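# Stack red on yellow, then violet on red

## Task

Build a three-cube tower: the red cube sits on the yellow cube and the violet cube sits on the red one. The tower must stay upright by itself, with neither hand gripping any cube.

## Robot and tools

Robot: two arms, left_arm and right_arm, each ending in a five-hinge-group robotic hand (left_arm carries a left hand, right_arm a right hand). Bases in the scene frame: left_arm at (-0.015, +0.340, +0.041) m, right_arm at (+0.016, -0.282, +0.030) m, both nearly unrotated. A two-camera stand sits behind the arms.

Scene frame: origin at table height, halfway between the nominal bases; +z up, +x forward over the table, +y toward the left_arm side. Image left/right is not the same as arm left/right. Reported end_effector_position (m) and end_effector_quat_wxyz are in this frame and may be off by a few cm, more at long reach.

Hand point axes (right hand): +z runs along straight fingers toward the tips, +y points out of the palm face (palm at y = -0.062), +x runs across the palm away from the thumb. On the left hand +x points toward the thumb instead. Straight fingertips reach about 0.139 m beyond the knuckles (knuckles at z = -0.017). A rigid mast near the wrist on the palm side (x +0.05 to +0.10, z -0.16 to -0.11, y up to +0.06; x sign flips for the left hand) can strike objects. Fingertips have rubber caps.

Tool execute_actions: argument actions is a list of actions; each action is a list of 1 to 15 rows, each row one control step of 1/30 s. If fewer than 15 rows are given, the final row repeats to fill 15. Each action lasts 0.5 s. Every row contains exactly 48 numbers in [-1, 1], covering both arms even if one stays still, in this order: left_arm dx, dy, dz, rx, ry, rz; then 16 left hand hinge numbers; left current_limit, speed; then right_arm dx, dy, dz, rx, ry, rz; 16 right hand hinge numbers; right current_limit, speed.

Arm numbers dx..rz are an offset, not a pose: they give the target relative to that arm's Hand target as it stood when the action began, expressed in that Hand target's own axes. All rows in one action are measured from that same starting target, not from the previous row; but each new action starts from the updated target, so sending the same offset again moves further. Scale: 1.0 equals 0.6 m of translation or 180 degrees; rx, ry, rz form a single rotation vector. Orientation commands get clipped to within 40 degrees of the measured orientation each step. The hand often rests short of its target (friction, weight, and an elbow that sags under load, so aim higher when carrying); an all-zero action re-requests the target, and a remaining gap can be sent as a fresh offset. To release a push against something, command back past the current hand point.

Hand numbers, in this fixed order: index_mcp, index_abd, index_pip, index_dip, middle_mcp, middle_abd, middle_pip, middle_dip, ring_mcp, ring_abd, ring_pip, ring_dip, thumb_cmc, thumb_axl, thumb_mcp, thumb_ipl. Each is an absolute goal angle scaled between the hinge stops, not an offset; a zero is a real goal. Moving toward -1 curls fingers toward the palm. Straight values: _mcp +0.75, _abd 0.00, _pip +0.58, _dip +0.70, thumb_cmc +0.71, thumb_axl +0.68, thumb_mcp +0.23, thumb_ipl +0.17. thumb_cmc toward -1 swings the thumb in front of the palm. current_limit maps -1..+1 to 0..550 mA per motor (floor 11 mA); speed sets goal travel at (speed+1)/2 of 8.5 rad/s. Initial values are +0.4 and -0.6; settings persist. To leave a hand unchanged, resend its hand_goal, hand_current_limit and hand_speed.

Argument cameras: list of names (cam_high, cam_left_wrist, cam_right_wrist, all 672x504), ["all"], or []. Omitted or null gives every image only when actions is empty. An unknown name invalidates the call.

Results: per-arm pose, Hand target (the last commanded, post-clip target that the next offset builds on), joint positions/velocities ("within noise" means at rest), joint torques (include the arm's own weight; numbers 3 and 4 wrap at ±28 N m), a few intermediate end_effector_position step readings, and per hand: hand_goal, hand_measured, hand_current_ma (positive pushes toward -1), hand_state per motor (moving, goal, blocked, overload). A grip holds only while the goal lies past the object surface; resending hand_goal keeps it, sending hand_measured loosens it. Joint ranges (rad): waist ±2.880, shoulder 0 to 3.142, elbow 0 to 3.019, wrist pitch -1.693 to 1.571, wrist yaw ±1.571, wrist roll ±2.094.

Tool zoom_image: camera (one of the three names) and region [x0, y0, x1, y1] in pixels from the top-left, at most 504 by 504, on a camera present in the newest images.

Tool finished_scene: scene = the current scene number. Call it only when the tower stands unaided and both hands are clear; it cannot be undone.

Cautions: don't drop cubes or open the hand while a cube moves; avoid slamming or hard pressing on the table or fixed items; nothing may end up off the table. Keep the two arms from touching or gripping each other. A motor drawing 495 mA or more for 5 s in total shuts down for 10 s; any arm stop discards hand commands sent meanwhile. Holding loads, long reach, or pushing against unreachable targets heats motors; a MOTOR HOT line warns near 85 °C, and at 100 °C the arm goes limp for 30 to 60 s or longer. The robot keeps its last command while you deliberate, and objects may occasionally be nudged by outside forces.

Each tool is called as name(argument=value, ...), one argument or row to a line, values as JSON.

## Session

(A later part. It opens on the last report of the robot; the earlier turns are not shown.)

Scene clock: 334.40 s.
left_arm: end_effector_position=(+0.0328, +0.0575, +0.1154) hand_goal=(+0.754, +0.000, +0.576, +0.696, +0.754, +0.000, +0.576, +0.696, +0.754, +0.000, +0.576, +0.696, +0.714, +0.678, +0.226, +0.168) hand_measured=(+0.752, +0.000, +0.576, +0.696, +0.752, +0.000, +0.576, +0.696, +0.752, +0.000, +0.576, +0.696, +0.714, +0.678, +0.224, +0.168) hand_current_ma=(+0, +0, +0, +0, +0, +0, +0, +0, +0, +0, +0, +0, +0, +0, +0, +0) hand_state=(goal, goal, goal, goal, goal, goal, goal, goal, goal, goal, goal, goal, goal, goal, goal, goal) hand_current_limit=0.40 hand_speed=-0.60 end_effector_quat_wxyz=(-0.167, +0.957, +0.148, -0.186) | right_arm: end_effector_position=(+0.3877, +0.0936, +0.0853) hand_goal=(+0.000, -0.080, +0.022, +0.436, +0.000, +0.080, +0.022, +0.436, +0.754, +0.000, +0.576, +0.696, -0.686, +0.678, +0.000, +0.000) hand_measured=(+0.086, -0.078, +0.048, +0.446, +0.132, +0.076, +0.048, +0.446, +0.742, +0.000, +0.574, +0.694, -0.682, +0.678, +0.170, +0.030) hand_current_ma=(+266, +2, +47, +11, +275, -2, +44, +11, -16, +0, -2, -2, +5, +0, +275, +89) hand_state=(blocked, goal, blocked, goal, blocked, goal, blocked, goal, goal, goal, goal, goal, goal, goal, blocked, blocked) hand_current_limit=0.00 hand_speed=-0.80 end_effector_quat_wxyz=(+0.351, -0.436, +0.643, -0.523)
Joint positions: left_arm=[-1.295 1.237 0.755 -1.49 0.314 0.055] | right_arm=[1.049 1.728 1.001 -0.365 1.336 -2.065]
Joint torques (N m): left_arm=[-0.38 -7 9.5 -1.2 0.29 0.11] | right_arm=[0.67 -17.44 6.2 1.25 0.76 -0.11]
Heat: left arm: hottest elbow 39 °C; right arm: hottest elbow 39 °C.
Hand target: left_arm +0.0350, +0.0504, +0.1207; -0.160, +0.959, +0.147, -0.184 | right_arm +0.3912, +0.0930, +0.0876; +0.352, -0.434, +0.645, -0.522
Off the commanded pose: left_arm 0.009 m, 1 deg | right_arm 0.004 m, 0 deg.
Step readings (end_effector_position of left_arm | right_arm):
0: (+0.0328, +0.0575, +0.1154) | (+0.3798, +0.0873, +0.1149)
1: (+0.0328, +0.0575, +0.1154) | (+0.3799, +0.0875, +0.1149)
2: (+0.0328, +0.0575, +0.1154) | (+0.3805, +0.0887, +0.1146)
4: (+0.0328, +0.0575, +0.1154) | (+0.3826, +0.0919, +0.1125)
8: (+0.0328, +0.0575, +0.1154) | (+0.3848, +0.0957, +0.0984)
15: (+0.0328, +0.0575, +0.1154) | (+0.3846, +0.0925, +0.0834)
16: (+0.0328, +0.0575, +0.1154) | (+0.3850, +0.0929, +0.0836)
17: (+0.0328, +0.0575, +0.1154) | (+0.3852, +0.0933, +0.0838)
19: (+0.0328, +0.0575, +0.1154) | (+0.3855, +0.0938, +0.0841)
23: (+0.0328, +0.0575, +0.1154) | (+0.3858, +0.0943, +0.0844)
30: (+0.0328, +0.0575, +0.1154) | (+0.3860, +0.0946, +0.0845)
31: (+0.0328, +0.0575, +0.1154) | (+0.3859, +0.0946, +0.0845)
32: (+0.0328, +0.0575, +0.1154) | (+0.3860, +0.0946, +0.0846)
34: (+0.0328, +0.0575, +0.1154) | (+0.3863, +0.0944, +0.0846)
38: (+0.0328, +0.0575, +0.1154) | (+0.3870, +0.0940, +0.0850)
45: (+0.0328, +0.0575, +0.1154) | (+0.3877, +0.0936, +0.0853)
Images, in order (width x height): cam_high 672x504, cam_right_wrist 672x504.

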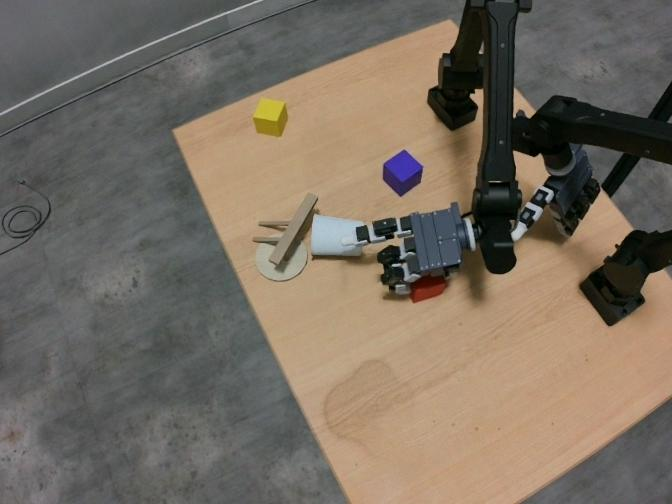

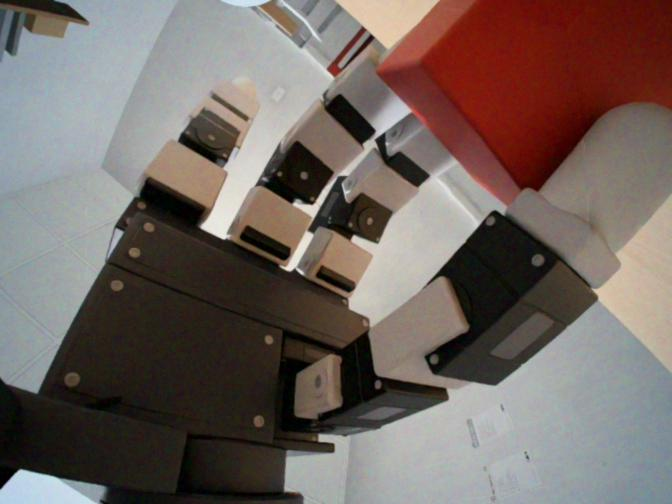

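execute_actions(
  actions=[
    [[0,0,0,0,0,0,0.754,0,0.576,0.696,0.754,0,0.576,0.696,0.754,0,0.576,0.696,0.714,0.678,0.226,0.168,0.4,-0.6,0,0,0,0,0,0,0.13,-0.08,0.04,0.44,0.16,0.08,0.04,0.44,0.754,0,0.576,0.696,-0.686,0.678,0.17,0.03,0.0,-0.6]],
    [[0,0,0,0,0,0,0.754,0,0.576,0.696,0.754,0,0.576,0.696,0.754,0,0.576,0.696,0.714,0.678,0.226,0.168,0.4,-0.6,-0.022,0.01,0.002,0,0,0,0.28,-0.08,0.022,0.435,0.28,0.08,0.022,0.435,0.754,0,0.576,0.696,-0.686,0.678,0.27,0.05,0.0,-0.5]],
    [[0,0,0,0,0,0,0.754,0,0.576,0.696,0.754,0,0.576,0.696,0.754,0,0.576,0.696,0.714,0.678,0.226,0.168,0.4,-0.6,0,0,0,0,0,0,0.02,-0.08,0.022,0.435,0.02,0.08,0.022,0.435,0.754,0,0.576,0.696,-0.686,0.678,0.0,0.0,0.0,-0.75]],
  ],
  cameras=["cam_high","cam_right_wrist"],
)

Scene clock: 345.63 s.
left_arm: end_effector_position=(+0.0328, +0.0575, +0.1154) hand_goal=(+0.754, +0.000, +0.576, +0.696, +0.754, +0.000, +0.576, +0.696, +0.754, +0.000, +0.576, +0.696, +0.714, +0.678, +0.226, +0.168) hand_measured=(+0.752, +0.000, +0.576, +0.696, +0.752, +0.000, +0.576, +0.696, +0.752, +0.000, +0.576, +0.696, +0.714, +0.678, +0.224, +0.168) hand_current_ma=(+0, +0, +0, +0, +0, +0, +0, +0, +0, +0, +0, +0, +0, +0, +0, +0) hand_state=(goal, goal, goal, goal, goal, goal, goal, goal, goal, goal, goal, goal, goal, goal, goal, goal) hand_current_limit=0.40 hand_speed=-0.60 end_effector_quat_wxyz=(-0.167, +0.957, +0.148, -0.186) | right_arm: end_effector_position=(+0.3865, +0.0912, +0.0695) hand_goal=(+0.020, -0.080, +0.022, +0.436, +0.020, +0.080, +0.022, +0.436, +0.754, +0.000, +0.576, +0.696, -0.686, +0.678, +0.000, +0.000) hand_measured=(+0.088, -0.076, +0.046, +0.446, +0.130, +0.076, +0.046, +0.446, +0.742, +0.000, +0.574, +0.694, -0.680, +0.678, +0.172, +0.030) hand_current_ma=(+196, +2, +40, +11, +275, -4, +43, +11, -16, +0, -2, -2, +6, +0, +275, +82) hand_state=(blocked, goal, blocked, goal, blocked, goal, blocked, goal, goal, goal, goal, goal, goal, goal, blocked, blocked) hand_current_limit=0.00 hand_speed=-0.75 end_effector_quat_wxyz=(+0.340, -0.445, +0.638, -0.528)
Joint positions: left_arm=[-1.295 1.237 0.755 -1.49 0.314 0.055] | right_arm=[1.049 1.761 1.001 -0.364 1.335 -2.066]
Joint torques (N m): left_arm=[-0.44 -7 9.5 -1.21 0.3 0.11] | right_arm=[0.97 -16.79 8.64 0.84 0.88 -0.02]
Heat: left arm: hottest elbow 39 °C; right arm: hottest elbow 38 °C.
Hand target: left_arm +0.0350, +0.0504, +0.1207; -0.160, +0.959, +0.147, -0.184 | right_arm +0.3961, +0.1053, +0.0814; +0.352, -0.434, +0.645, -0.522
Off the commanded pose: left_arm 0.009 m, 1 deg | right_arm 0.021 m, 2 deg.
Step readings (end_effector_position of left_arm | right_arm):
0: (+0.0328, +0.0575, +0.1154) | (+0.3877, +0.0936, +0.0853)
1: (+0.0328, +0.0575, +0.1154) | (+0.3877, +0.0936, +0.0853)
2: (+0.0328, +0.0575, +0.1154) | (+0.3879, +0.0935, +0.0853)
4: (+0.0328, +0.0575, +0.1154) | (+0.3876, +0.0937, +0.0848)
8: (+0.0328, +0.0575, +0.1154) | (+0.3873, +0.0933, +0.0843)
15: (+0.0328, +0.0575, +0.1154) | (+0.3872, +0.0933, +0.0843)
16: (+0.0328, +0.0575, +0.1154) | (+0.3872, +0.0933, +0.0843)
17: (+0.0328, +0.0575, +0.1154) | (+0.3872, +0.0933, +0.0841)
19: (+0.0328, +0.0575, +0.1154) | (+0.3871, +0.0931, +0.0822)
23: (+0.0328, +0.0575, +0.1154) | (+0.3864, +0.0919, +0.0745)
30: (+0.0328, +0.0575, +0.1154) | (+0.3859, +0.0909, +0.0686)
31: (+0.0328, +0.0575, +0.1154) | (+0.3859, +0.0909, +0.0686)
32: (+0.0328, +0.0575, +0.1154) | (+0.3859, +0.0909, +0.0686)
34: (+0.0328, +0.0575, +0.1154) | (+0.3859, +0.0909, +0.0686)
38: (+0.0328, +0.0575, +0.1154) | (+0.3861, +0.0909, +0.0689)
45: (+0.0328, +0.0575, +0.1154) | (+0.3865, +0.0912, +0.0695)
Images, in order (width x height): cam_high 672x504, cam_right_wrist 672x504.

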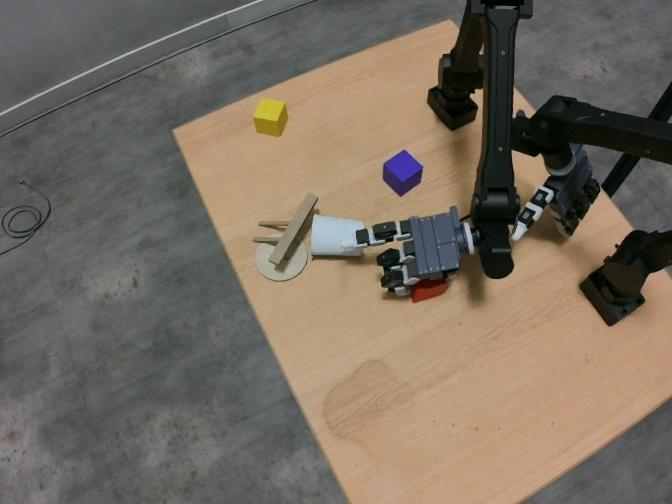

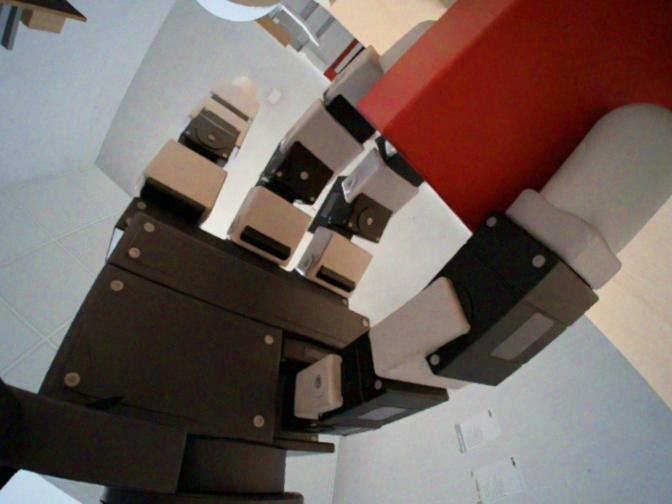

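execute_actions(
  actions=[
    [[0,0,0,0,0,0,0.754,0,0.576,0.696,0.754,0,0.576,0.696,0.754,0,0.576,0.696,0.714,0.678,0.226,0.168,0.4,-0.6,0,-0.1141,-0.0243,0,0,0,0.0,-0.08,0.022,0.435,0.03,0.08,0.022,0.435,0.754,0,0.576,0.696,-0.686,0.678,0.0,0.0,0.0,-0.75]],
    [[0,0,0,0,0,0,0.754,0,0.576,0.696,0.754,0,0.576,0.696,0.754,0,0.576,0.696,0.714,0.678,0.226,0.168,0.4,-0.6,0,-0.2119,-0.0451,0,0,0,0.0,-0.08,0.022,0.435,0.03,0.08,0.022,0.435,0.754,0,0.576,0.696,-0.686,0.678,0.0,0.0,0.0,-0.75]],
  ],
  cameras=["cam_right_wrist"],
)

Scene clock: 373.90 s.
left_arm: end_effector_position=(+0.0328, +0.0575, +0.1154) hand_goal=(+0.754, +0.000, +0.576, +0.696, +0.754, +0.000, +0.576, +0.696, +0.754, +0.000, +0.576, +0.696, +0.714, +0.678, +0.226, +0.168) hand_measured=(+0.752, +0.000, +0.576, +0.696, +0.752, +0.000, +0.576, +0.696, +0.752, +0.000, +0.576, +0.696, +0.714, +0.678, +0.224, +0.168) hand_current_ma=(+0, +0, +0, +0, +0, +0, +0, +0, +0, +0, +0, +0, +0, +0, +0, +0) hand_state=(goal, goal, goal, goal, goal, goal, goal, goal, goal, goal, goal, goal, goal, goal, goal, goal) hand_current_limit=0.40 hand_speed=-0.60 end_effector_quat_wxyz=(-0.167, +0.957, +0.148, -0.186) | right_arm: end_effector_position=(+0.3895, +0.0980, +0.2570) hand_goal=(+0.000, -0.080, +0.022, +0.436, +0.030, +0.080, +0.022, +0.436, +0.754, +0.000, +0.576, +0.696, -0.686, +0.678, +0.000, +0.000) hand_measured=(+0.076, -0.074, +0.056, +0.452, +0.118, +0.074, +0.054, +0.452, +0.742, +0.000, +0.574, +0.694, -0.676, +0.678, +0.172, +0.034) hand_current_ma=(+227, +5, +65, +24, +275, -4, +63, +23, -16, +0, -2, -2, +12, +1, +275, +103) hand_state=(blocked, goal, blocked, goal, blocked, goal, blocked, goal, goal, goal, goal, goal, goal, goal, blocked, blocked) hand_current_limit=0.00 hand_speed=-0.75 end_effector_quat_wxyz=(+0.339, -0.450, +0.637, -0.527)
Joint positions: left_arm=[-1.295 1.237 0.755 -1.49 0.314 0.055] | right_arm=[1.048 1.529 1.271 -0.853 1.328 -2.086]
Joint torques (N m): left_arm=[-0.5 -6.95 9.5 -1.2 0.29 0.11] | right_arm=[0.97 -16.73 10.97 0.51 1.06 -0.04]
Heat: left arm: hottest elbow 39 °C; right arm: hottest elbow 39 °C.
Hand target: left_arm +0.0350, +0.0504, +0.1207; -0.160, +0.959, +0.147, -0.184 | right_arm +0.3962, +0.1051, +0.2814; +0.352, -0.434, +0.645, -0.522
Off the commanded pose: left_arm 0.009 m, 1 deg | right_arm 0.026 m, 3 deg.
Step readings (end_effector_position of left_arm | right_arm):
0: (+0.0328, +0.0575, +0.1154) | (+0.3865, +0.0912, +0.0695)
1: (+0.0328, +0.0575, +0.1154) | (+0.3864, +0.0912, +0.0697)
2: (+0.0328, +0.0575, +0.1154) | (+0.3860, +0.0908, +0.0705)
4: (+0.0328, +0.0575, +0.1154) | (+0.3836, +0.0876, +0.0751)
8: (+0.0328, +0.0575, +0.1154) | (+0.3823, +0.0850, +0.1007)
15: (+0.0328, +0.0575, +0.1154) | (+0.3875, +0.0945, +0.1331)
16: (+0.0328, +0.0575, +0.1154) | (+0.3871, +0.0938, +0.1333)
17: (+0.0328, +0.0575, +0.1154) | (+0.3859, +0.0916, +0.1349)
19: (+0.0328, +0.0575, +0.1154) | (+0.3827, +0.0857, +0.1465)
23: (+0.0328, +0.0575, +0.1154) | (+0.3834, +0.0867, +0.2036)
30: (+0.0328, +0.0575, +0.1154) | (+0.3902, +0.0978, +0.2764)
Images, in order (width x height): cam_right_wrist 672x504.

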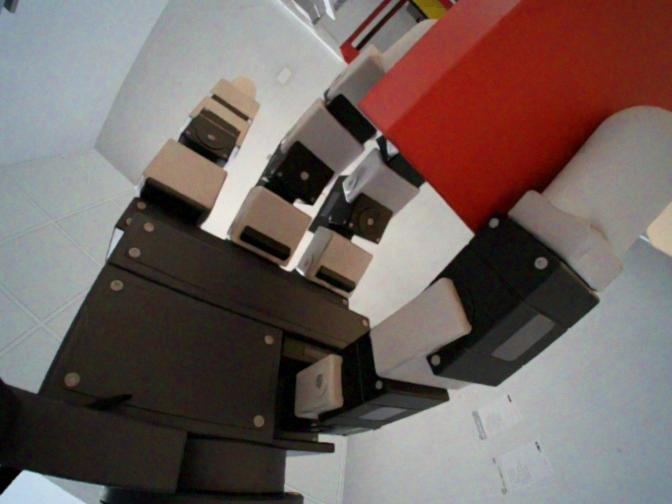

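execute_actions(
  actions=[
    [[0,0,0,0,0,0,0.754,0,0.576,0.696,0.754,0,0.576,0.696,0.754,0,0.576,0.696,0.714,0.678,0.226,0.168,0.4,-0.6,0.1872,-0.0452,0.2128,0,0.1032,0.022,0.0,-0.08,0.022,0.435,0.03,0.08,0.022,0.435,0.754,0,0.576,0.696,-0.686,0.678,0.0,0.0,0.0,-0.75]],
    [[0,0,0,0,0,0,0.754,0,0.576,0.696,0.754,0,0.576,0.696,0.754,0,0.576,0.696,0.714,0.678,0.226,0.168,0.4,-0.6,0.1402,-0.0478,0.225,0,0.1032,0.022,0.0,-0.08,0.022,0.435,0.03,0.08,0.022,0.435,0.754,0,0.576,0.696,-0.686,0.678,0.0,0.0,0.0,-0.75]],
    [[0,0,0,0,0,0,0.754,0,0.576,0.696,0.754,0,0.576,0.696,0.754,0,0.576,0.696,0.714,0.678,0.226,0.168,0.4,-0.6,0.1392,-0.0473,0.2225,0,0.1032,0.022,0.0,-0.08,0.022,0.435,0.03,0.08,0.022,0.435,0.754,0,0.576,0.696,-0.686,0.678,0.0,0.0,0.0,-0.75]],
    [[0,0,0,0,0,0,0.754,0,0.576,0.696,0.754,0,0.576,0.696,0.754,0,0.576,0.696,0.714,0.678,0.226,0.168,0.4,-0.6,0.141,-0.0472,0.2223,0,0.1032,0.022,0.0,-0.08,0.022,0.435,0.03,0.08,0.022,0.435,0.754,0,0.576,0.696,-0.686,0.678,0.0,0.0,0.0,-0.75]],
  ],
  cameras=["cam_high","cam_right_wrist"],
)

zoom_image(
  camera="cam_high",
  region=[200, 20, 360, 180],
)

Scene clock: 389.17 s.
left_arm: end_effector_position=(+0.0328, +0.0575, +0.1154) hand_goal=(+0.754, +0.000, +0.576, +0.696, +0.754, +0.000, +0.576, +0.696, +0.754, +0.000, +0.576, +0.696, +0.714, +0.678, +0.226, +0.168) hand_measured=(+0.752, +0.000, +0.576, +0.696, +0.752, +0.000, +0.576, +0.696, +0.752, +0.000, +0.576, +0.696, +0.714, +0.678, +0.224, +0.168) hand_current_ma=(+0, +0, +0, +0, +0, +0, +0, +0, +0, +0, +0, +0, +0, +0, +0, +0) hand_state=(goal, goal, goal, goal, goal, goal, goal, goal, goal, goal, goal, goal, goal, goal, goal, goal) hand_current_limit=0.40 hand_speed=-0.60 end_effector_quat_wxyz=(-0.167, +0.957, +0.148, -0.186) | right_arm: end_effector_position=(+0.4441, -0.5103, +0.2580) hand_goal=(+0.000, -0.080, +0.022, +0.436, +0.030, +0.080, +0.022, +0.436, +0.754, +0.000, +0.576, +0.696, -0.686, +0.678, +0.000, +0.000) hand_measured=(+0.070, -0.072, +0.060, +0.454, +0.108, +0.074, +0.058, +0.454, +0.742, +0.000, +0.574, +0.694, -0.672, +0.680, +0.174, +0.038) hand_current_ma=(+200, +7, +76, +26, +235, -5, +75, +27, -16, +0, -2, -2, +21, +1, +275, +121) hand_state=(blocked, goal, blocked, goal, blocked, goal, blocked, goal, goal, goal, goal, goal, goal, goal, blocked, blocked) hand_current_limit=0.00 hand_speed=-0.75 end_effector_quat_wxyz=(-0.068, +0.035, +0.778, -0.623)
Joint positions: left_arm=[-1.295 1.237 0.755 -1.49 0.314 0.055] | right_arm=[-0.203 1.499 1.26 -1.239 1.354 -1.729]
Joint torques (N m): left_arm=[-0.44 -7 9.51 -1.2 0.3 0.11] | right_arm=[1.9 -15.27 11.3 -0.03 1.18 0.07]
Heat: left arm: hottest elbow 39 °C; right arm: hottest elbow 41 °C.
Hand target: left_arm +0.0350, +0.0504, +0.1207; -0.160, +0.959, +0.147, -0.184 | right_arm +0.4621, -0.5120, +0.2809; -0.044, +0.055, +0.775, -0.627
Off the commanded pose: left_arm 0.009 m, 1 deg | right_arm 0.029 m, 4 deg.
Step readings (end_effector_position of left_arm | right_arm):
0: (+0.0328, +0.0575, +0.1154) | (+0.3895, +0.0980, +0.2570)
1: (+0.0328, +0.0575, +0.1154) | (+0.3898, +0.0972, +0.2569)
2: (+0.0328, +0.0575, +0.1154) | (+0.3913, +0.0938, +0.2570)
4: (+0.0328, +0.0575, +0.1154) | (+0.4024, +0.0705, +0.2566)
8: (+0.0328, +0.0575, +0.1154) | (+0.4413, -0.0104, +0.2573)
15: (+0.0328, +0.0575, +0.1154) | (+0.4706, -0.0683, +0.2591)
16: (+0.0328, +0.0575, +0.1154) | (+0.4702, -0.0673, +0.2588)
17: (+0.0328, +0.0575, +0.1154) | (+0.4703, -0.0695, +0.2585)
19: (+0.0328, +0.0575, +0.1154) | (+0.4749, -0.0863, +0.2577)
23: (+0.0328, +0.0575, +0.1154) | (+0.4958, -0.1627, +0.2578)
30: (+0.0328, +0.0575, +0.1154) | (+0.5062, -0.2232, +0.2573)
31: (+0.0328, +0.0575, +0.1154) | (+0.5063, -0.2220, +0.2570)
32: (+0.0328, +0.0575, +0.1154) | (+0.5061, -0.2240, +0.2565)
34: (+0.0328, +0.0575, +0.1154) | (+0.5052, -0.2412, +0.2558)
38: (+0.0328, +0.0575, +0.1154) | (+0.5007, -0.3188, +0.2561)
45: (+0.0328, +0.0575, +0.1154) | (+0.4955, -0.3764, +0.2572)
46: (+0.0328, +0.0575, +0.1154) | (+0.4969, -0.3754, +0.2573)
47: (+0.0328, +0.0575, +0.1154) | (+0.4963, -0.3770, +0.2572)
49: (+0.0328, +0.0575, +0.1154) | (+0.4901, -0.3928, +0.2566)
53: (+0.0328, +0.0575, +0.1154) | (+0.4620, -0.4651, +0.2570)
60: (+0.0328, +0.0575, +0.1154) | (+0.4359, -0.5179, +0.2573)
Images, in order (width x height): cam_high 672x504, cam_right_wrist 672x504.

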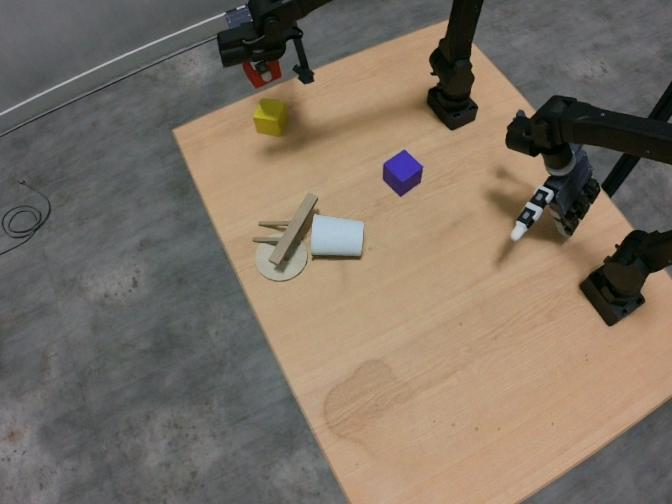

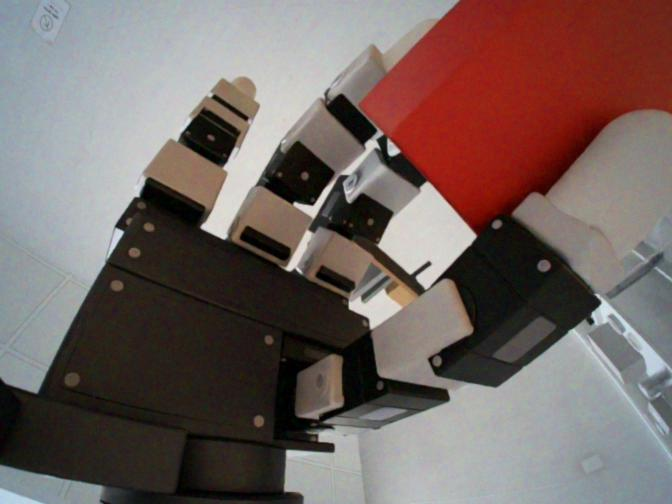

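Scaled by 3.150 from the camera's 672x504 image, which has a finer 960x720 frame.

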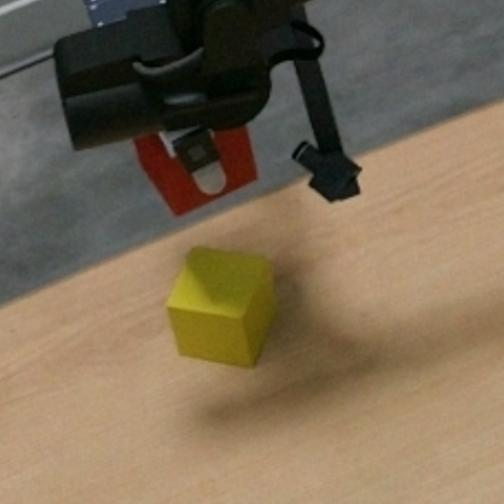

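zoom_image(
  camera="cam_high",
  region=[230, 50, 300, 120],
)

Scaled by 7.200 from the camera's 672x504 image, which has a finer 960x720 frame.

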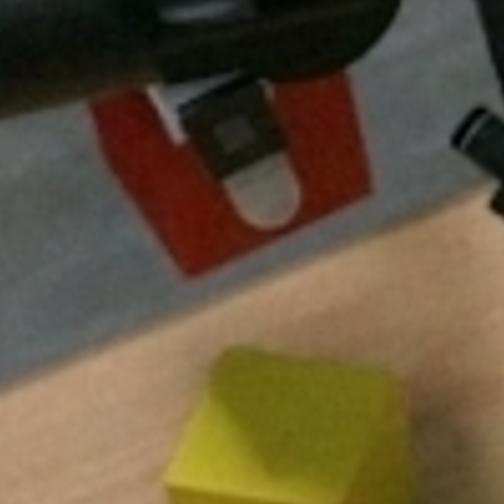

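execute_actions(
  actions=[
    [[0,0,0,0,0,0,0.754,0,0.576,0.696,0.754,0,0.576,0.696,0.754,0,0.576,0.696,0.714,0.678,0.226,0.168,0.4,-0.6,0.0283,0.1707,0.0385,0,0,0,0.0,-0.08,0.022,0.435,0.03,0.08,0.022,0.435,0.754,0,0.576,0.696,-0.686,0.678,0.0,0.0,0.0,-0.75]],
  ],
  cameras=["cam_high"],
)

zoom_image(
  camera="cam_high",
  region=[230, 60, 310, 140],
)

Scene clock: 407.03 s.
left_arm: end_effector_position=(+0.0328, +0.0575, +0.1154) hand_goal=(+0.754, +0.000, +0.576, +0.696, +0.754, +0.000, +0.576, +0.696, +0.754, +0.000, +0.576, +0.696, +0.714, +0.678, +0.226, +0.168) hand_measured=(+0.752, +0.000, +0.576, +0.696, +0.752, +0.000, +0.576, +0.696, +0.752, +0.000, +0.576, +0.696, +0.714, +0.678, +0.224, +0.168) hand_current_ma=(+0, +0, +0, +0, +0, +0, +0, +0, +0, +0, +0, +0, +0, +0, +0, +0) hand_state=(goal, goal, goal, goal, goal, goal, goal, goal, goal, goal, goal, goal, goal, goal, goal, goal) hand_current_limit=0.40 hand_speed=-0.60 end_effector_quat_wxyz=(-0.167, +0.957, +0.148, -0.186) | right_arm: end_effector_position=(+0.4392, -0.5095, +0.1609) hand_goal=(+0.000, -0.080, +0.022, +0.436, +0.030, +0.080, +0.022, +0.436, +0.754, +0.000, +0.576, +0.696, -0.686, +0.678, +0.000, +0.000) hand_measured=(+0.070, -0.072, +0.060, +0.454, +0.108, +0.074, +0.058, +0.454, +0.742, +0.000, +0.574, +0.694, -0.672, +0.680, +0.174, +0.038) hand_current_ma=(+200, +7, +76, +26, +235, -5, +75, +27, -16, +0, -2, -2, +19, +1, +275, +121) hand_state=(blocked, goal, blocked, goal, blocked, goal, blocked, goal, goal, goal, goal, goal, goal, goal, blocked, blocked) hand_current_limit=0.00 hand_speed=-0.75 end_effector_quat_wxyz=(-0.061, +0.046, +0.778, -0.623)
Joint positions: left_arm=[-1.295 1.237 0.755 -1.49 0.314 0.055] | right_arm=[-0.203 1.578 1.078 -0.989 1.353 -1.693]
Joint torques (N m): left_arm=[-0.44 -7.06 9.5 -1.21 0.3 0.11] | right_arm=[1.67 -17.61 7.47 0.72 1.27 -0.08]
Heat: left arm: hottest elbow 40 °C; right arm: hottest elbow 43 °C.
Hand target: left_arm +0.0350, +0.0504, +0.1207; -0.160, +0.959, +0.147, -0.184 | right_arm +0.4452, -0.5108, +0.1760; -0.044, +0.055, +0.775, -0.627
Off the commanded pose: left_arm 0.009 m, 1 deg | right_arm 0.016 m, 2 deg.
Step readings (end_effector_position of left_arm | right_arm):
0: (+0.0328, +0.0575, +0.1154) | (+0.4441, -0.5103, +0.2580)
1: (+0.0328, +0.0575, +0.1154) | (+0.4442, -0.5104, +0.2578)
2: (+0.0328, +0.0575, +0.1154) | (+0.4453, -0.5107, +0.2563)
4: (+0.0328, +0.0575, +0.1154) | (+0.4458, -0.5111, +0.2442)
8: (+0.0328, +0.0575, +0.1154) | (+0.4332, -0.5087, +0.1945)
15: (+0.0328, +0.0575, +0.1154) | (+0.4339, -0.5084, +0.1564)
Images, in order (width x height): cam_high 672x504.

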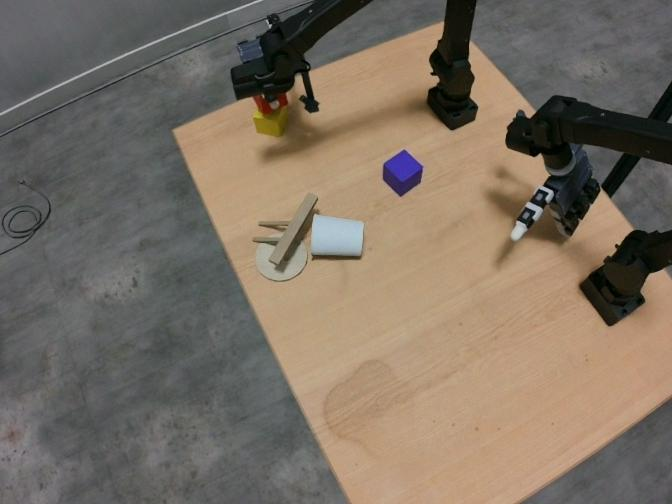

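Scaled by 6.300 from the camera's 672x504 image, which has a finer 960x720 frame.

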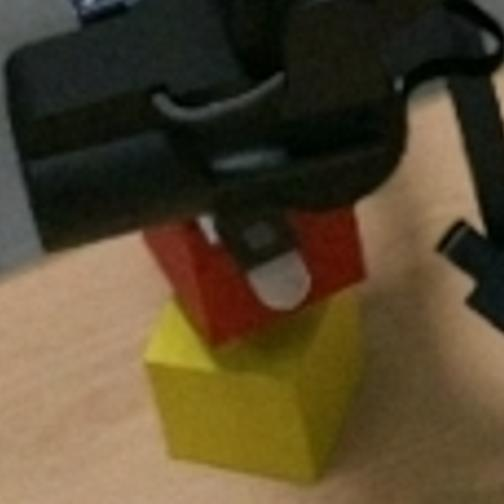

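execute_actions(
  actions=[
    [[0,0,0,0,0,0,0.754,0,0.576,0.696,0.754,0,0.576,0.696,0.754,0,0.576,0.696,0.714,0.678,0.226,0.168,0.4,-0.6,-0.0073,0.022,-0.0145,0,0,0,0.0,-0.08,0.022,0.435,0.03,0.08,0.022,0.435,0.754,0,0.576,0.696,-0.686,0.678,0.0,0.0,0.0,-0.75]],
  ],
  cameras=["cam_high"],
)

zoom_image(
  camera="cam_high",
  region=[230, 70, 310, 150],
)

Scene clock: 422.33 s.
left_arm: end_effector_position=(+0.0328, +0.0575, +0.1154) hand_goal=(+0.754, +0.000, +0.576, +0.696, +0.754, +0.000, +0.576, +0.696, +0.754, +0.000, +0.576, +0.696, +0.714, +0.678, +0.226, +0.168) hand_measured=(+0.752, +0.000, +0.576, +0.696, +0.752, +0.000, +0.576, +0.696, +0.752, +0.000, +0.576, +0.696, +0.714, +0.678, +0.224, +0.168) hand_current_ma=(+0, +0, +0, +0, +0, +0, +0, +0, +0, +0, +0, +0, +0, +0, +0, +0) hand_state=(goal, goal, goal, goal, goal, goal, goal, goal, goal, goal, goal, goal, goal, goal, goal, goal) hand_current_limit=0.40 hand_speed=-0.60 end_effector_quat_wxyz=(-0.167, +0.957, +0.148, -0.186) | right_arm: end_effector_position=(+0.4402, -0.5018, +0.1548) hand_goal=(+0.000, -0.080, +0.022, +0.436, +0.030, +0.080, +0.022, +0.436, +0.754, +0.000, +0.576, +0.696, -0.686, +0.678, +0.000, +0.000) hand_measured=(+0.070, -0.072, +0.060, +0.454, +0.108, +0.074, +0.058, +0.454, +0.742, +0.000, +0.574, +0.694, -0.672, +0.680, +0.174, +0.038) hand_current_ma=(+200, +7, +76, +26, +235, -5, +75, +27, -16, +0, -2, -2, +19, +1, +275, +121) hand_state=(blocked, goal, blocked, goal, blocked, goal, blocked, goal, goal, goal, goal, goal, goal, goal, blocked, blocked) hand_current_limit=0.00 hand_speed=-0.75 end_effector_quat_wxyz=(-0.057, +0.047, +0.778, -0.624)
Joint positions: left_arm=[-1.295 1.237 0.755 -1.49 0.314 0.055] | right_arm=[-0.185 1.593 1.078 -1.034 1.354 -1.624]
Joint torques (N m): left_arm=[-0.44 -6.95 9.5 -1.18 0.29 0.11] | right_arm=[2.37 -15.62 8.44 -0.16 1.29 0.09]
Motor temperatures (°C): left_arm=[26 26 40 27 30 27] | right_arm=[24 31 41 28 30 27]
Heat: left arm: hottest elbow 40 °C; right arm: hottest elbow 41 °C.
Hand target: left_arm +0.0350, +0.0504, +0.1207; -0.160, +0.959, +0.147, -0.184 | right_arm +0.4511, -0.5004, +0.1649; -0.044, +0.055, +0.775, -0.627
Off the commanded pose: left_arm 0.009 m, 1 deg | right_arm 0.015 m, 2 deg.
Step readings (end_effector_position of left_arm | right_arm):
0: (+0.0328, +0.0575, +0.1154) | (+0.4392, -0.5095, +0.1609)
1: (+0.0328, +0.0575, +0.1154) | (+0.4392, -0.5095, +0.1609)
2: (+0.0328, +0.0575, +0.1154) | (+0.4393, -0.5095, +0.1610)
4: (+0.0328, +0.0575, +0.1154) | (+0.4398, -0.5084, +0.1610)
8: (+0.0328, +0.0575, +0.1154) | (+0.4401, -0.5052, +0.1597)
15: (+0.0328, +0.0575, +0.1154) | (+0.4404, -0.5018, +0.1551)
Images, in order (width x height): cam_high 672x504.

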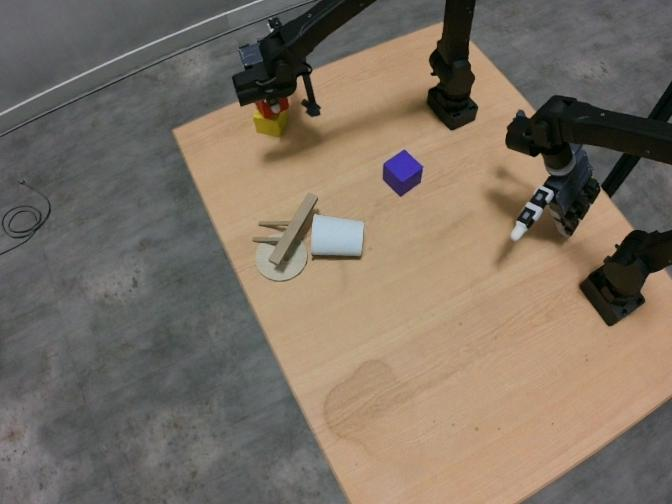

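Scaled by 6.300 from the camera's 672x504 image, which has a finer 960x720 frame.

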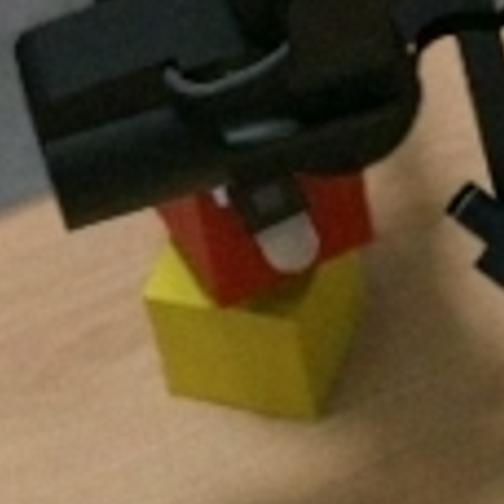

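execute_actions(
  actions=[
    [[0,0,0,0,0,0,0.754,0,0.576,0.696,0.754,0,0.576,0.696,0.754,0,0.576,0.696,0.714,0.678,0.226,0.168,0.4,-0.6,-0.006,0.0147,0.0026,0,0,0,0.0,-0.08,0.022,0.435,0.03,0.08,0.022,0.435,0.754,0,0.576,0.696,-0.686,0.678,0.0,0.0,0.0,-0.75]],
  ],
)

execute_actions(
  actions=[
    [[0,0,0,0,0,0,0.754,0,0.576,0.696,0.754,0,0.576,0.696,0.754,0,0.576,0.696,0.714,0.678,0.226,0.168,0.4,-0.6,0,0.0065,0.0014,0,0,0,0.0,-0.08,0.022,0.435,0.03,0.08,0.022,0.435,0.754,0,0.576,0.696,-0.686,0.678,0.0,0.0,0.0,-0.75]],
  ],
  cameras=["cam_high"],
)

zoom_image(
  camera="cam_high",
  region=[230, 70, 310, 150],
)

Scene clock: 436.37 s.
left_arm: end_effector_position=(+0.0328, +0.0575, +0.1154) hand_goal=(+0.754, +0.000, +0.576, +0.696, +0.754, +0.000, +0.576, +0.696, +0.754, +0.000, +0.576, +0.696, +0.714, +0.678, +0.226, +0.168) hand_measured=(+0.752, +0.000, +0.576, +0.696, +0.752, +0.000, +0.576, +0.696, +0.752, +0.000, +0.576, +0.696, +0.714, +0.678, +0.224, +0.168) hand_current_ma=(+0, +0, +0, +0, +0, +0, +0, +0, +0, +0, +0, +0, +0, +0, +0, +0) hand_state=(goal, goal, goal, goal, goal, goal, goal, goal, goal, goal, goal, goal, goal, goal, goal, goal) hand_current_limit=0.40 hand_speed=-0.60 end_effector_quat_wxyz=(-0.167, +0.957, +0.148, -0.186) | right_arm: end_effector_position=(+0.4409, -0.5020, +0.1445) hand_goal=(+0.000, -0.080, +0.022, +0.436, +0.030, +0.080, +0.022, +0.436, +0.754, +0.000, +0.576, +0.696, -0.686, +0.678, +0.000, +0.000) hand_measured=(+0.070, -0.072, +0.060, +0.454, +0.108, +0.074, +0.058, +0.454, +0.742, +0.000, +0.574, +0.694, -0.672, +0.680, +0.174, +0.038) hand_current_ma=(+200, +7, +76, +26, +235, -5, +75, +27, -16, +0, -2, -2, +19, +1, +275, +121) hand_state=(blocked, goal, blocked, goal, blocked, goal, blocked, goal, goal, goal, goal, goal, goal, goal, blocked, blocked) hand_current_limit=0.00 hand_speed=-0.75 end_effector_quat_wxyz=(-0.063, +0.044, +0.778, -0.623)
Joint positions: left_arm=[-1.295 1.237 0.755 -1.49 0.314 0.055] | right_arm=[-0.185 1.618 1.078 -1.034 1.354 -1.613]
Joint torques (N m): left_arm=[-0.44 -7 9.51 -1.21 0.3 0.11] | right_arm=[2.37 -16.03 8.29 0.35 1.26 0.1]
Heat: left arm: hottest elbow 40 °C; right arm: hottest elbow 40 °C.
Hand target: left_arm +0.0350, +0.0504, +0.1207; -0.160, +0.959, +0.147, -0.184 | right_arm +0.4547, -0.5005, +0.1560; -0.044, +0.055, +0.775, -0.627
Off the commanded pose: left_arm 0.009 m, 1 deg | right_arm 0.018 m, 3 deg.
Step readings (end_effector_position of left_arm | right_arm):
0: (+0.0328, +0.0575, +0.1154) | (+0.4403, -0.5019, +0.1548)
1: (+0.0328, +0.0575, +0.1154) | (+0.4403, -0.5019, +0.1548)
2: (+0.0328, +0.0575, +0.1154) | (+0.4403, -0.5019, +0.1546)
4: (+0.0328, +0.0575, +0.1154) | (+0.4405, -0.5019, +0.1532)
8: (+0.0328, +0.0575, +0.1154) | (+0.4406, -0.5020, +0.1474)
15: (+0.0328, +0.0575, +0.1154) | (+0.4408, -0.5020, +0.1445)

Scene clock: 437.07 s.
left_arm: end_effector_position=(+0.0328, +0.0575, +0.1154) hand_goal=(+0.754, +0.000, +0.576, +0.696, +0.754, +0.000, +0.576, +0.696, +0.754, +0.000, +0.576, +0.696, +0.714, +0.678, +0.226, +0.168) hand_measured=(+0.752, +0.000, +0.576, +0.696, +0.752, +0.000, +0.576, +0.696, +0.752, +0.000, +0.576, +0.696, +0.714, +0.678, +0.224, +0.168) hand_current_ma=(+0, +0, +0, +0, +0, +0, +0, +0, +0, +0, +0, +0, +0, +0, +0, +0) hand_state=(goal, goal, goal, goal, goal, goal, goal, goal, goal, goal, goal, goal, goal, goal, goal, goal) hand_current_limit=0.40 hand_speed=-0.60 end_effector_quat_wxyz=(-0.167, +0.957, +0.148, -0.186) | right_arm: end_effector_position=(+0.4415, -0.5021, +0.1436) hand_goal=(+0.000, -0.080, +0.022, +0.436, +0.030, +0.080, +0.022, +0.436, +0.754, +0.000, +0.576, +0.696, -0.686, +0.678, +0.000, +0.000) hand_measured=(+0.070, -0.072, +0.060, +0.454, +0.108, +0.074, +0.058, +0.454, +0.742, +0.000, +0.574, +0.694, -0.672, +0.680, +0.174, +0.038) hand_current_ma=(+200, +7, +76, +26, +235, -5, +75, +27, -16, +0, -2, -2, +19, +1, +275, +121) hand_state=(blocked, goal, blocked, goal, blocked, goal, blocked, goal, goal, goal, goal, goal, goal, goal, blocked, blocked) hand_current_limit=0.00 hand_speed=-0.75 end_effector_quat_wxyz=(-0.063, +0.044, +0.778, -0.623)
Joint positions: left_arm=[-1.295 1.237 0.755 -1.49 0.314 0.055] | right_arm=[-0.185 1.62 1.078 -1.031 1.354 -1.611]
Joint torques (N m): left_arm=[-0.38 -7.06 9.5 -1.18 0.29 0.11] | right_arm=[2.37 -15.85 7.86 0.58 1.29 0.08]
Heat: left arm: hottest elbow 40 °C; right arm: hottest elbow 40 °C.
Hand target: left_arm +0.0350, +0.0504, +0.1207; -0.160, +0.959, +0.147, -0.184 | right_arm +0.4547, -0.5005, +0.1519; -0.044, +0.055, +0.775, -0.627
Off the commanded pose: left_arm 0.009 m, 1 deg | right_arm 0.016 m, 3 deg.
Step readings (end_effector_position of left_arm | right_arm):
0: (+0.0328, +0.0575, +0.1154) | (+0.4409, -0.5020, +0.1445)
1: (+0.0328, +0.0575, +0.1154) | (+0.4409, -0.5020, +0.1445)
2: (+0.0328, +0.0575, +0.1154) | (+0.4409, -0.5020, +0.1445)
4: (+0.0328, +0.0575, +0.1154) | (+0.4409, -0.5020, +0.1445)
8: (+0.0328, +0.0575, +0.1154) | (+0.4413, -0.5021, +0.1442)
15: (+0.0328, +0.0575, +0.1154) | (+0.4415, -0.5021, +0.1436)
Images, in order (width x height): cam_high 672x504.

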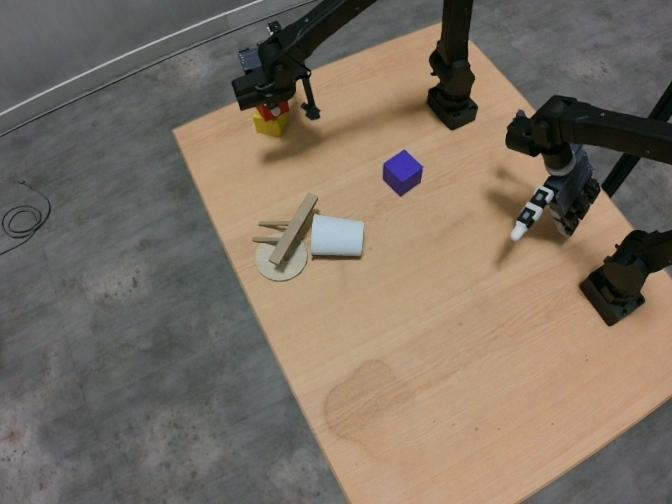

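Scaled by 6.300 from the camera's 672x504 image, which has a finer 960x720 frame.

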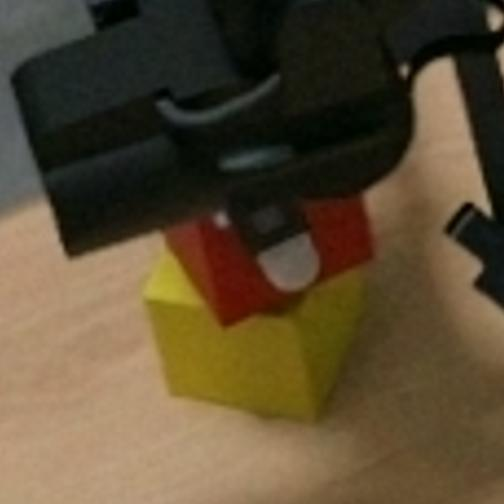

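execute_actions(
  actions=[
    [[0,0,0,0,0,0,0.754,0,0.576,0.696,0.754,0,0.576,0.696,0.754,0,0.576,0.696,0.714,0.678,0.226,0.168,0.4,-0.6,0,0.009,0.0018,0,0,0,0.0,-0.08,0.022,0.435,0.03,0.08,0.022,0.435,0.754,0,0.576,0.696,-0.686,0.678,0.0,0.0,0.0,-0.75]],
  ],
)

Scene clock: 443.67 s.
left_arm: end_effector_position=(+0.0328, +0.0575, +0.1154) hand_goal=(+0.754, +0.000, +0.576, +0.696, +0.754, +0.000, +0.576, +0.696, +0.754, +0.000, +0.576, +0.696, +0.714, +0.678, +0.226, +0.168) hand_measured=(+0.752, +0.000, +0.576, +0.696, +0.752, +0.000, +0.576, +0.696, +0.752, +0.000, +0.576, +0.696, +0.714, +0.678, +0.224, +0.168) hand_current_ma=(+0, +0, +0, +0, +0, +0, +0, +0, +0, +0, +0, +0, +0, +0, +0, +0) hand_state=(goal, goal, goal, goal, goal, goal, goal, goal, goal, goal, goal, goal, goal, goal, goal, goal) hand_current_limit=0.40 hand_speed=-0.60 end_effector_quat_wxyz=(-0.167, +0.957, +0.148, -0.186) | right_arm: end_effector_position=(+0.4442, -0.5026, +0.1399) hand_goal=(+0.000, -0.080, +0.022, +0.436, +0.030, +0.080, +0.022, +0.436, +0.754, +0.000, +0.576, +0.696, -0.686, +0.678, +0.000, +0.000) hand_measured=(+0.070, -0.072, +0.060, +0.454, +0.108, +0.074, +0.058, +0.454, +0.742, +0.000, +0.574, +0.694, -0.672, +0.680, +0.174, +0.038) hand_current_ma=(+200, +7, +76, +26, +235, -5, +75, +27, -16, +0, -2, -2, +19, +1, +275, +121) hand_state=(blocked, goal, blocked, goal, blocked, goal, blocked, goal, goal, goal, goal, goal, goal, goal, blocked, blocked) hand_current_limit=0.00 hand_speed=-0.75 end_effector_quat_wxyz=(-0.060, +0.046, +0.778, -0.624)
Joint positions: left_arm=[-1.295 1.237 0.755 -1.49 0.314 0.055] | right_arm=[-0.185 1.629 1.078 -1.017 1.354 -1.61]
Joint torques (N m): left_arm=[-0.44 -7.06 9.5 -1.18 0.29 0.11] | right_arm=[2.49 -15.74 7.46 0.61 1.31 0.07]
Heat: left arm: hottest elbow 40 °C; right arm: hottest elbow 39 °C.
Hand target: left_arm +0.0350, +0.0504, +0.1207; -0.160, +0.959, +0.147, -0.184 | right_arm +0.4547, -0.5005, +0.1465; -0.044, +0.055, +0.775, -0.627
Off the commanded pose: left_arm 0.009 m, 1 deg | right_arm 0.012 m, 2 deg.
Step readings (end_effector_position of left_arm | right_arm):
0: (+0.0328, +0.0575, +0.1154) | (+0.4415, -0.5021, +0.1436)
1: (+0.0328, +0.0575, +0.1154) | (+0.4416, -0.5022, +0.1436)
2: (+0.0328, +0.0575, +0.1154) | (+0.4418, -0.5022, +0.1436)
4: (+0.0328, +0.0575, +0.1154) | (+0.4426, -0.5023, +0.1430)
8: (+0.0328, +0.0575, +0.1154) | (+0.4437, -0.5025, +0.1408)
15: (+0.0328, +0.0575, +0.1154) | (+0.4441, -0.5026, +0.1399)

execute_actions(
  actions=[
    [[0,0,0,0,0,0,0.754,0,0.576,0.696,0.754,0,0.576,0.696,0.754,0,0.576,0.696,0.714,0.678,0.226,0.168,0.4,-0.6,0,0.0065,0.0014,0,0,0,0.0,-0.08,0.022,0.435,0.03,0.08,0.022,0.435,0.754,0,0.576,0.696,-0.686,0.678,0.0,0.0,0.0,-0.75]],
  ],
)

execute_actions(
  actions=[
    [[0,0,0,0,0,0,0.754,0,0.576,0.696,0.754,0,0.576,0.696,0.754,0,0.576,0.696,0.714,0.678,0.226,0.168,0.4,-0.6,0,0.0065,0.0014,0,0,0,0.0,-0.08,0.022,0.435,0.03,0.08,0.022,0.435,0.754,0,0.576,0.696,-0.686,0.678,0.0,0.0,0.0,-0.75]],
  ],
  cameras=["cam_high"],
)

zoom_image(
  camera="cam_high",
  region=[230, 70, 310, 150],
)

Scene clock: 450.67 s.
left_arm: end_effector_position=(+0.0328, +0.0575, +0.1154) hand_goal=(+0.754, +0.000, +0.576, +0.696, +0.754, +0.000, +0.576, +0.696, +0.754, +0.000, +0.576, +0.696, +0.714, +0.678, +0.226, +0.168) hand_measured=(+0.752, +0.000, +0.576, +0.696, +0.752, +0.000, +0.576, +0.696, +0.752, +0.000, +0.576, +0.696, +0.714, +0.678, +0.224, +0.168) hand_current_ma=(+0, +0, +0, +0, +0, +0, +0, +0, +0, +0, +0, +0, +0, +0, +0, +0) hand_state=(goal, goal, goal, goal, goal, goal, goal, goal, goal, goal, goal, goal, goal, goal, goal, goal) hand_current_limit=0.40 hand_speed=-0.60 end_effector_quat_wxyz=(-0.167, +0.957, +0.148, -0.186) | right_arm: end_effector_position=(+0.4461, -0.5029, +0.1378) hand_goal=(+0.000, -0.080, +0.022, +0.436, +0.030, +0.080, +0.022, +0.436, +0.754, +0.000, +0.576, +0.696, -0.686, +0.678, +0.000, +0.000) hand_measured=(+0.070, -0.072, +0.060, +0.454, +0.108, +0.074, +0.058, +0.454, +0.742, +0.000, +0.574, +0.694, -0.672, +0.680, +0.174, +0.038) hand_current_ma=(+200, +7, +76, +26, +235, -5, +75, +27, -16, +0, -2, -2, +19, +1, +275, +121) hand_state=(blocked, goal, blocked, goal, blocked, goal, blocked, goal, goal, goal, goal, goal, goal, goal, blocked, blocked) hand_current_limit=0.00 hand_speed=-0.75 end_effector_quat_wxyz=(-0.058, +0.048, +0.778, -0.624)
Joint positions: left_arm=[-1.295 1.237 0.755 -1.49 0.314 0.055] | right_arm=[-0.185 1.635 1.078 -1.006 1.354 -1.61]
Joint torques (N m): left_arm=[-0.44 -7 9.51 -1.2 0.29 0.11] | right_arm=[2.73 -16.09 7.01 0.57 1.29 0.05]
Heat: left arm: hottest elbow 40 °C; right arm: hottest elbow 39 °C.
Hand target: left_arm +0.0350, +0.0504, +0.1207; -0.160, +0.959, +0.147, -0.184 | right_arm +0.4547, -0.5005, +0.1424; -0.044, +0.055, +0.775, -0.627
Off the commanded pose: left_arm 0.009 m, 1 deg | right_arm 0.010 m, 2 deg.
Step readings (end_effector_position of left_arm | right_arm):
0: (+0.0328, +0.0575, +0.1154) | (+0.4442, -0.5026, +0.1399)
1: (+0.0328, +0.0575, +0.1154) | (+0.4442, -0.5026, +0.1399)
2: (+0.0328, +0.0575, +0.1154) | (+0.4443, -0.5026, +0.1398)
4: (+0.0328, +0.0575, +0.1154) | (+0.4449, -0.5027, +0.1397)
8: (+0.0328, +0.0575, +0.1154) | (+0.4457, -0.5028, +0.1386)
15: (+0.0328, +0.0575, +0.1154) | (+0.4461, -0.5029, +0.1378)

Scene clock: 451.37 s.
left_arm: end_effector_position=(+0.0328, +0.0575, +0.1154) hand_goal=(+0.754, +0.000, +0.576, +0.696, +0.754, +0.000, +0.576, +0.696, +0.754, +0.000, +0.576, +0.696, +0.714, +0.678, +0.226, +0.168) hand_measured=(+0.752, +0.000, +0.576, +0.696, +0.752, +0.000, +0.576, +0.696, +0.752, +0.000, +0.576, +0.696, +0.714, +0.678, +0.224, +0.168) hand_current_ma=(+0, +0, +0, +0, +0, +0, +0, +0, +0, +0, +0, +0, +0, +0, +0, +0) hand_state=(goal, goal, goal, goal, goal, goal, goal, goal, goal, goal, goal, goal, goal, goal, goal, goal) hand_current_limit=0.40 hand_speed=-0.60 end_effector_quat_wxyz=(-0.167, +0.957, +0.148, -0.186) | right_arm: end_effector_position=(+0.4479, -0.5031, +0.1359) hand_goal=(+0.000, -0.080, +0.022, +0.436, +0.030, +0.080, +0.022, +0.436, +0.754, +0.000, +0.576, +0.696, -0.686, +0.678, +0.000, +0.000) hand_measured=(+0.070, -0.072, +0.060, +0.454, +0.108, +0.074, +0.058, +0.454, +0.742, +0.000, +0.574, +0.694, -0.672, +0.680, +0.174, +0.038) hand_current_ma=(+200, +7, +76, +26, +235, -5, +75, +27, -16, +0, -2, -2, +19, +1, +275, +121) hand_state=(blocked, goal, blocked, goal, blocked, goal, blocked, goal, goal, goal, goal, goal, goal, goal, blocked, blocked) hand_current_limit=0.00 hand_speed=-0.75 end_effector_quat_wxyz=(-0.056, +0.049, +0.778, -0.624)
Joint positions: left_arm=[-1.295 1.237 0.755 -1.49 0.314 0.055] | right_arm=[-0.185 1.64 1.078 -0.997 1.355 -1.61]
Joint torques (N m): left_arm=[-0.44 -7 9.51 -1.2 0.3 0.11] | right_arm=[2.55 -15.91 6.79 0.66 1.22 0.08]
Heat: left arm: hottest elbow 40 °C; right arm: hottest elbow 39 °C.
Hand target: left_arm +0.0350, +0.0504, +0.1207; -0.160, +0.959, +0.147, -0.184 | right_arm +0.4548, -0.5003, +0.1385; -0.044, +0.055, +0.775, -0.627
Off the commanded pose: left_arm 0.009 m, 1 deg | right_arm 0.008 m, 2 deg.
Step readings (end_effector_position of left_arm | right_arm):
0: (+0.0328, +0.0575, +0.1154) | (+0.4461, -0.5029, +0.1378)
1: (+0.0328, +0.0575, +0.1154) | (+0.4461, -0.5029, +0.1378)
2: (+0.0328, +0.0575, +0.1154) | (+0.4464, -0.5029, +0.1378)
4: (+0.0328, +0.0575, +0.1154) | (+0.4469, -0.5030, +0.1375)
8: (+0.0328, +0.0575, +0.1154) | (+0.4476, -0.5031, +0.1361)
15: (+0.0328, +0.0575, +0.1154) | (+0.4479, -0.5031, +0.1359)
Images, in order (width x height): cam_high 672x504.

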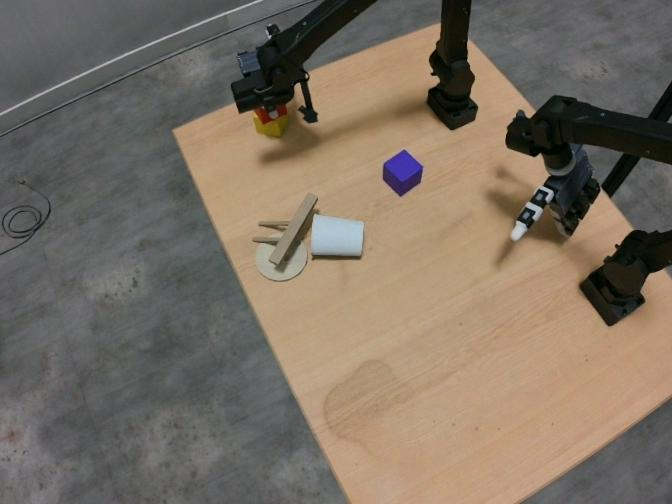

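Scaled by 6.300 from the camera's 672x504 image, which has a finer 960x720 frame.

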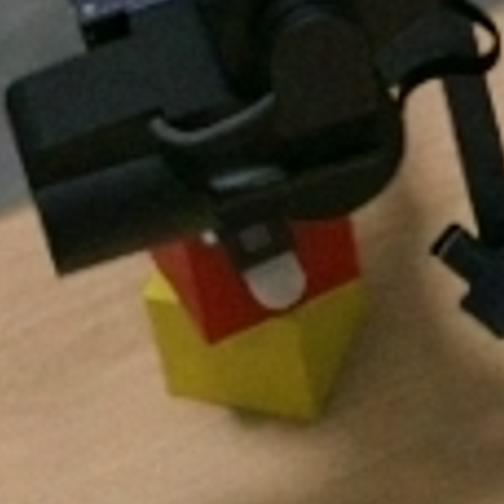

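execute_actions(
  actions=[
    [[0,0,0,0,0,0,0.754,0,0.576,0.696,0.754,0,0.576,0.696,0.754,0,0.576,0.696,0.714,0.678,0.226,0.168,0.4,-0.6,0,0.0065,0.0014,0,0,0,0.0,-0.08,0.022,0.435,0.03,0.08,0.022,0.435,0.754,0,0.576,0.696,-0.686,0.678,0.0,0.0,0.0,-0.75]],
  ],
  cameras=["cam_right_wrist","cam_high"],
)

zoom_image(
  camera="cam_high",
  region=[240, 90, 300, 150],
)

Scene clock: 465.93 s.
left_arm: end_effector_position=(+0.0328, +0.0575, +0.1154) hand_goal=(+0.754, +0.000, +0.576, +0.696, +0.754, +0.000, +0.576, +0.696, +0.754, +0.000, +0.576, +0.696, +0.714, +0.678, +0.226, +0.168) hand_measured=(+0.752, +0.000, +0.576, +0.696, +0.752, +0.000, +0.576, +0.696, +0.752, +0.000, +0.576, +0.696, +0.714, +0.678, +0.224, +0.168) hand_current_ma=(+0, +0, +0, +0, +0, +0, +0, +0, +0, +0, +0, +0, +0, +0, +0, +0) hand_state=(goal, goal, goal, goal, goal, goal, goal, goal, goal, goal, goal, goal, goal, goal, goal, goal) hand_current_limit=0.40 hand_speed=-0.60 end_effector_quat_wxyz=(-0.167, +0.957, +0.148, -0.186) | right_arm: end_effector_position=(+0.4481, -0.5032, +0.1355) hand_goal=(+0.000, -0.080, +0.022, +0.436, +0.030, +0.080, +0.022, +0.436, +0.754, +0.000, +0.576, +0.696, -0.686, +0.678, +0.000, +0.000) hand_measured=(+0.070, -0.076, +0.060, +0.454, +0.108, +0.072, +0.058, +0.454, +0.742, +0.000, +0.574, +0.694, -0.672, +0.680, +0.174, +0.038) hand_current_ma=(+200, +3, +76, +26, +235, -7, +75, +27, -16, +0, -2, -2, +19, +1, +275, +121) hand_state=(blocked, goal, blocked, goal, blocked, goal, blocked, goal, goal, goal, goal, goal, goal, goal, blocked, blocked) hand_current_limit=0.00 hand_speed=-0.75 end_effector_quat_wxyz=(-0.054, +0.050, +0.776, -0.626)
Joint positions: left_arm=[-1.295 1.237 0.755 -1.49 0.314 0.055] | right_arm=[-0.184 1.64 1.075 -0.989 1.359 -1.61]
Joint torques (N m): left_arm=[-0.38 -7 9.5 -1.2 0.3 0.11] | right_arm=[2.49 -15.68 6.69 0.77 1.12 0.09]
Heat: left arm: hottest elbow 40 °C; right arm: hottest elbow 38 °C.
Hand target: left_arm +0.0350, +0.0504, +0.1207; -0.160, +0.959, +0.147, -0.184 | right_arm +0.4547, -0.5004, +0.1345; -0.044, +0.055, +0.775, -0.627
Off the commanded pose: left_arm 0.009 m, 1 deg | right_arm 0.007 m, 1 deg.
Step readings (end_effector_position of left_arm | right_arm):
0: (+0.0328, +0.0575, +0.1154) | (+0.4479, -0.5031, +0.1359)
1: (+0.0328, +0.0575, +0.1154) | (+0.4479, -0.5031, +0.1359)
2: (+0.0328, +0.0575, +0.1154) | (+0.4478, -0.5031, +0.1358)
4: (+0.0328, +0.0575, +0.1154) | (+0.4477, -0.5033, +0.1356)
8: (+0.0328, +0.0575, +0.1154) | (+0.4479, -0.5031, +0.1355)
15: (+0.0328, +0.0575, +0.1154) | (+0.4481, -0.5032, +0.1355)
Images, in order (width x height): cam_high 672x504, cam_right_wrist 672x504.

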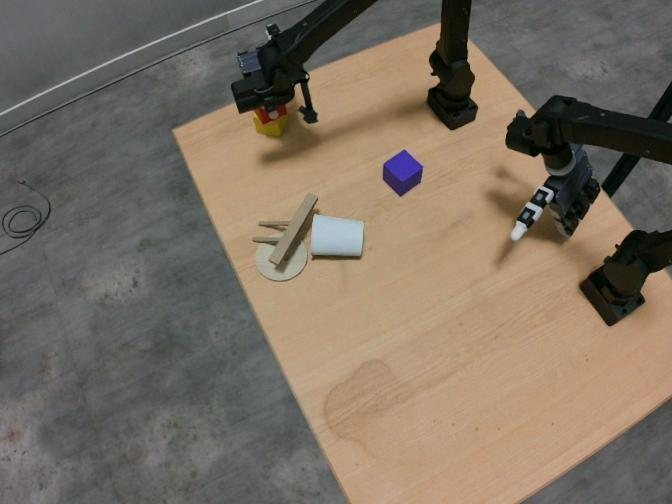

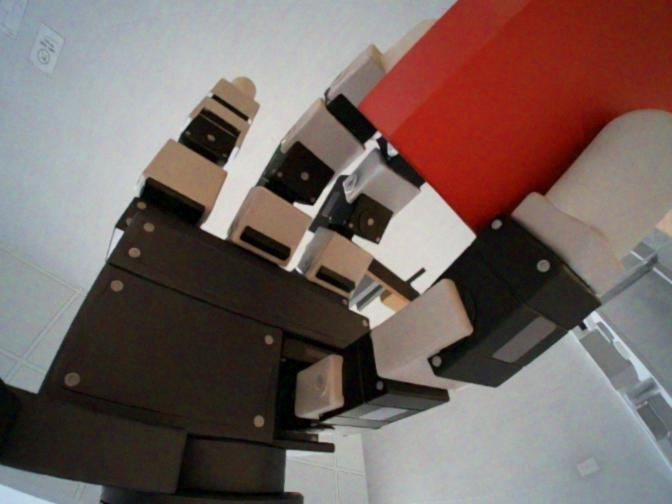

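Scaled by 8.400 from the camera's 672x504 image, which has a finer 960x720 frame.

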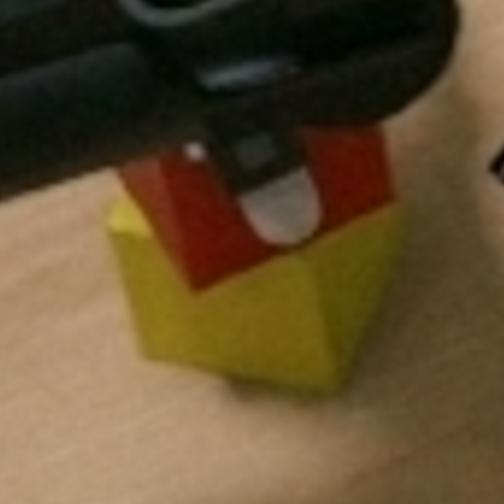

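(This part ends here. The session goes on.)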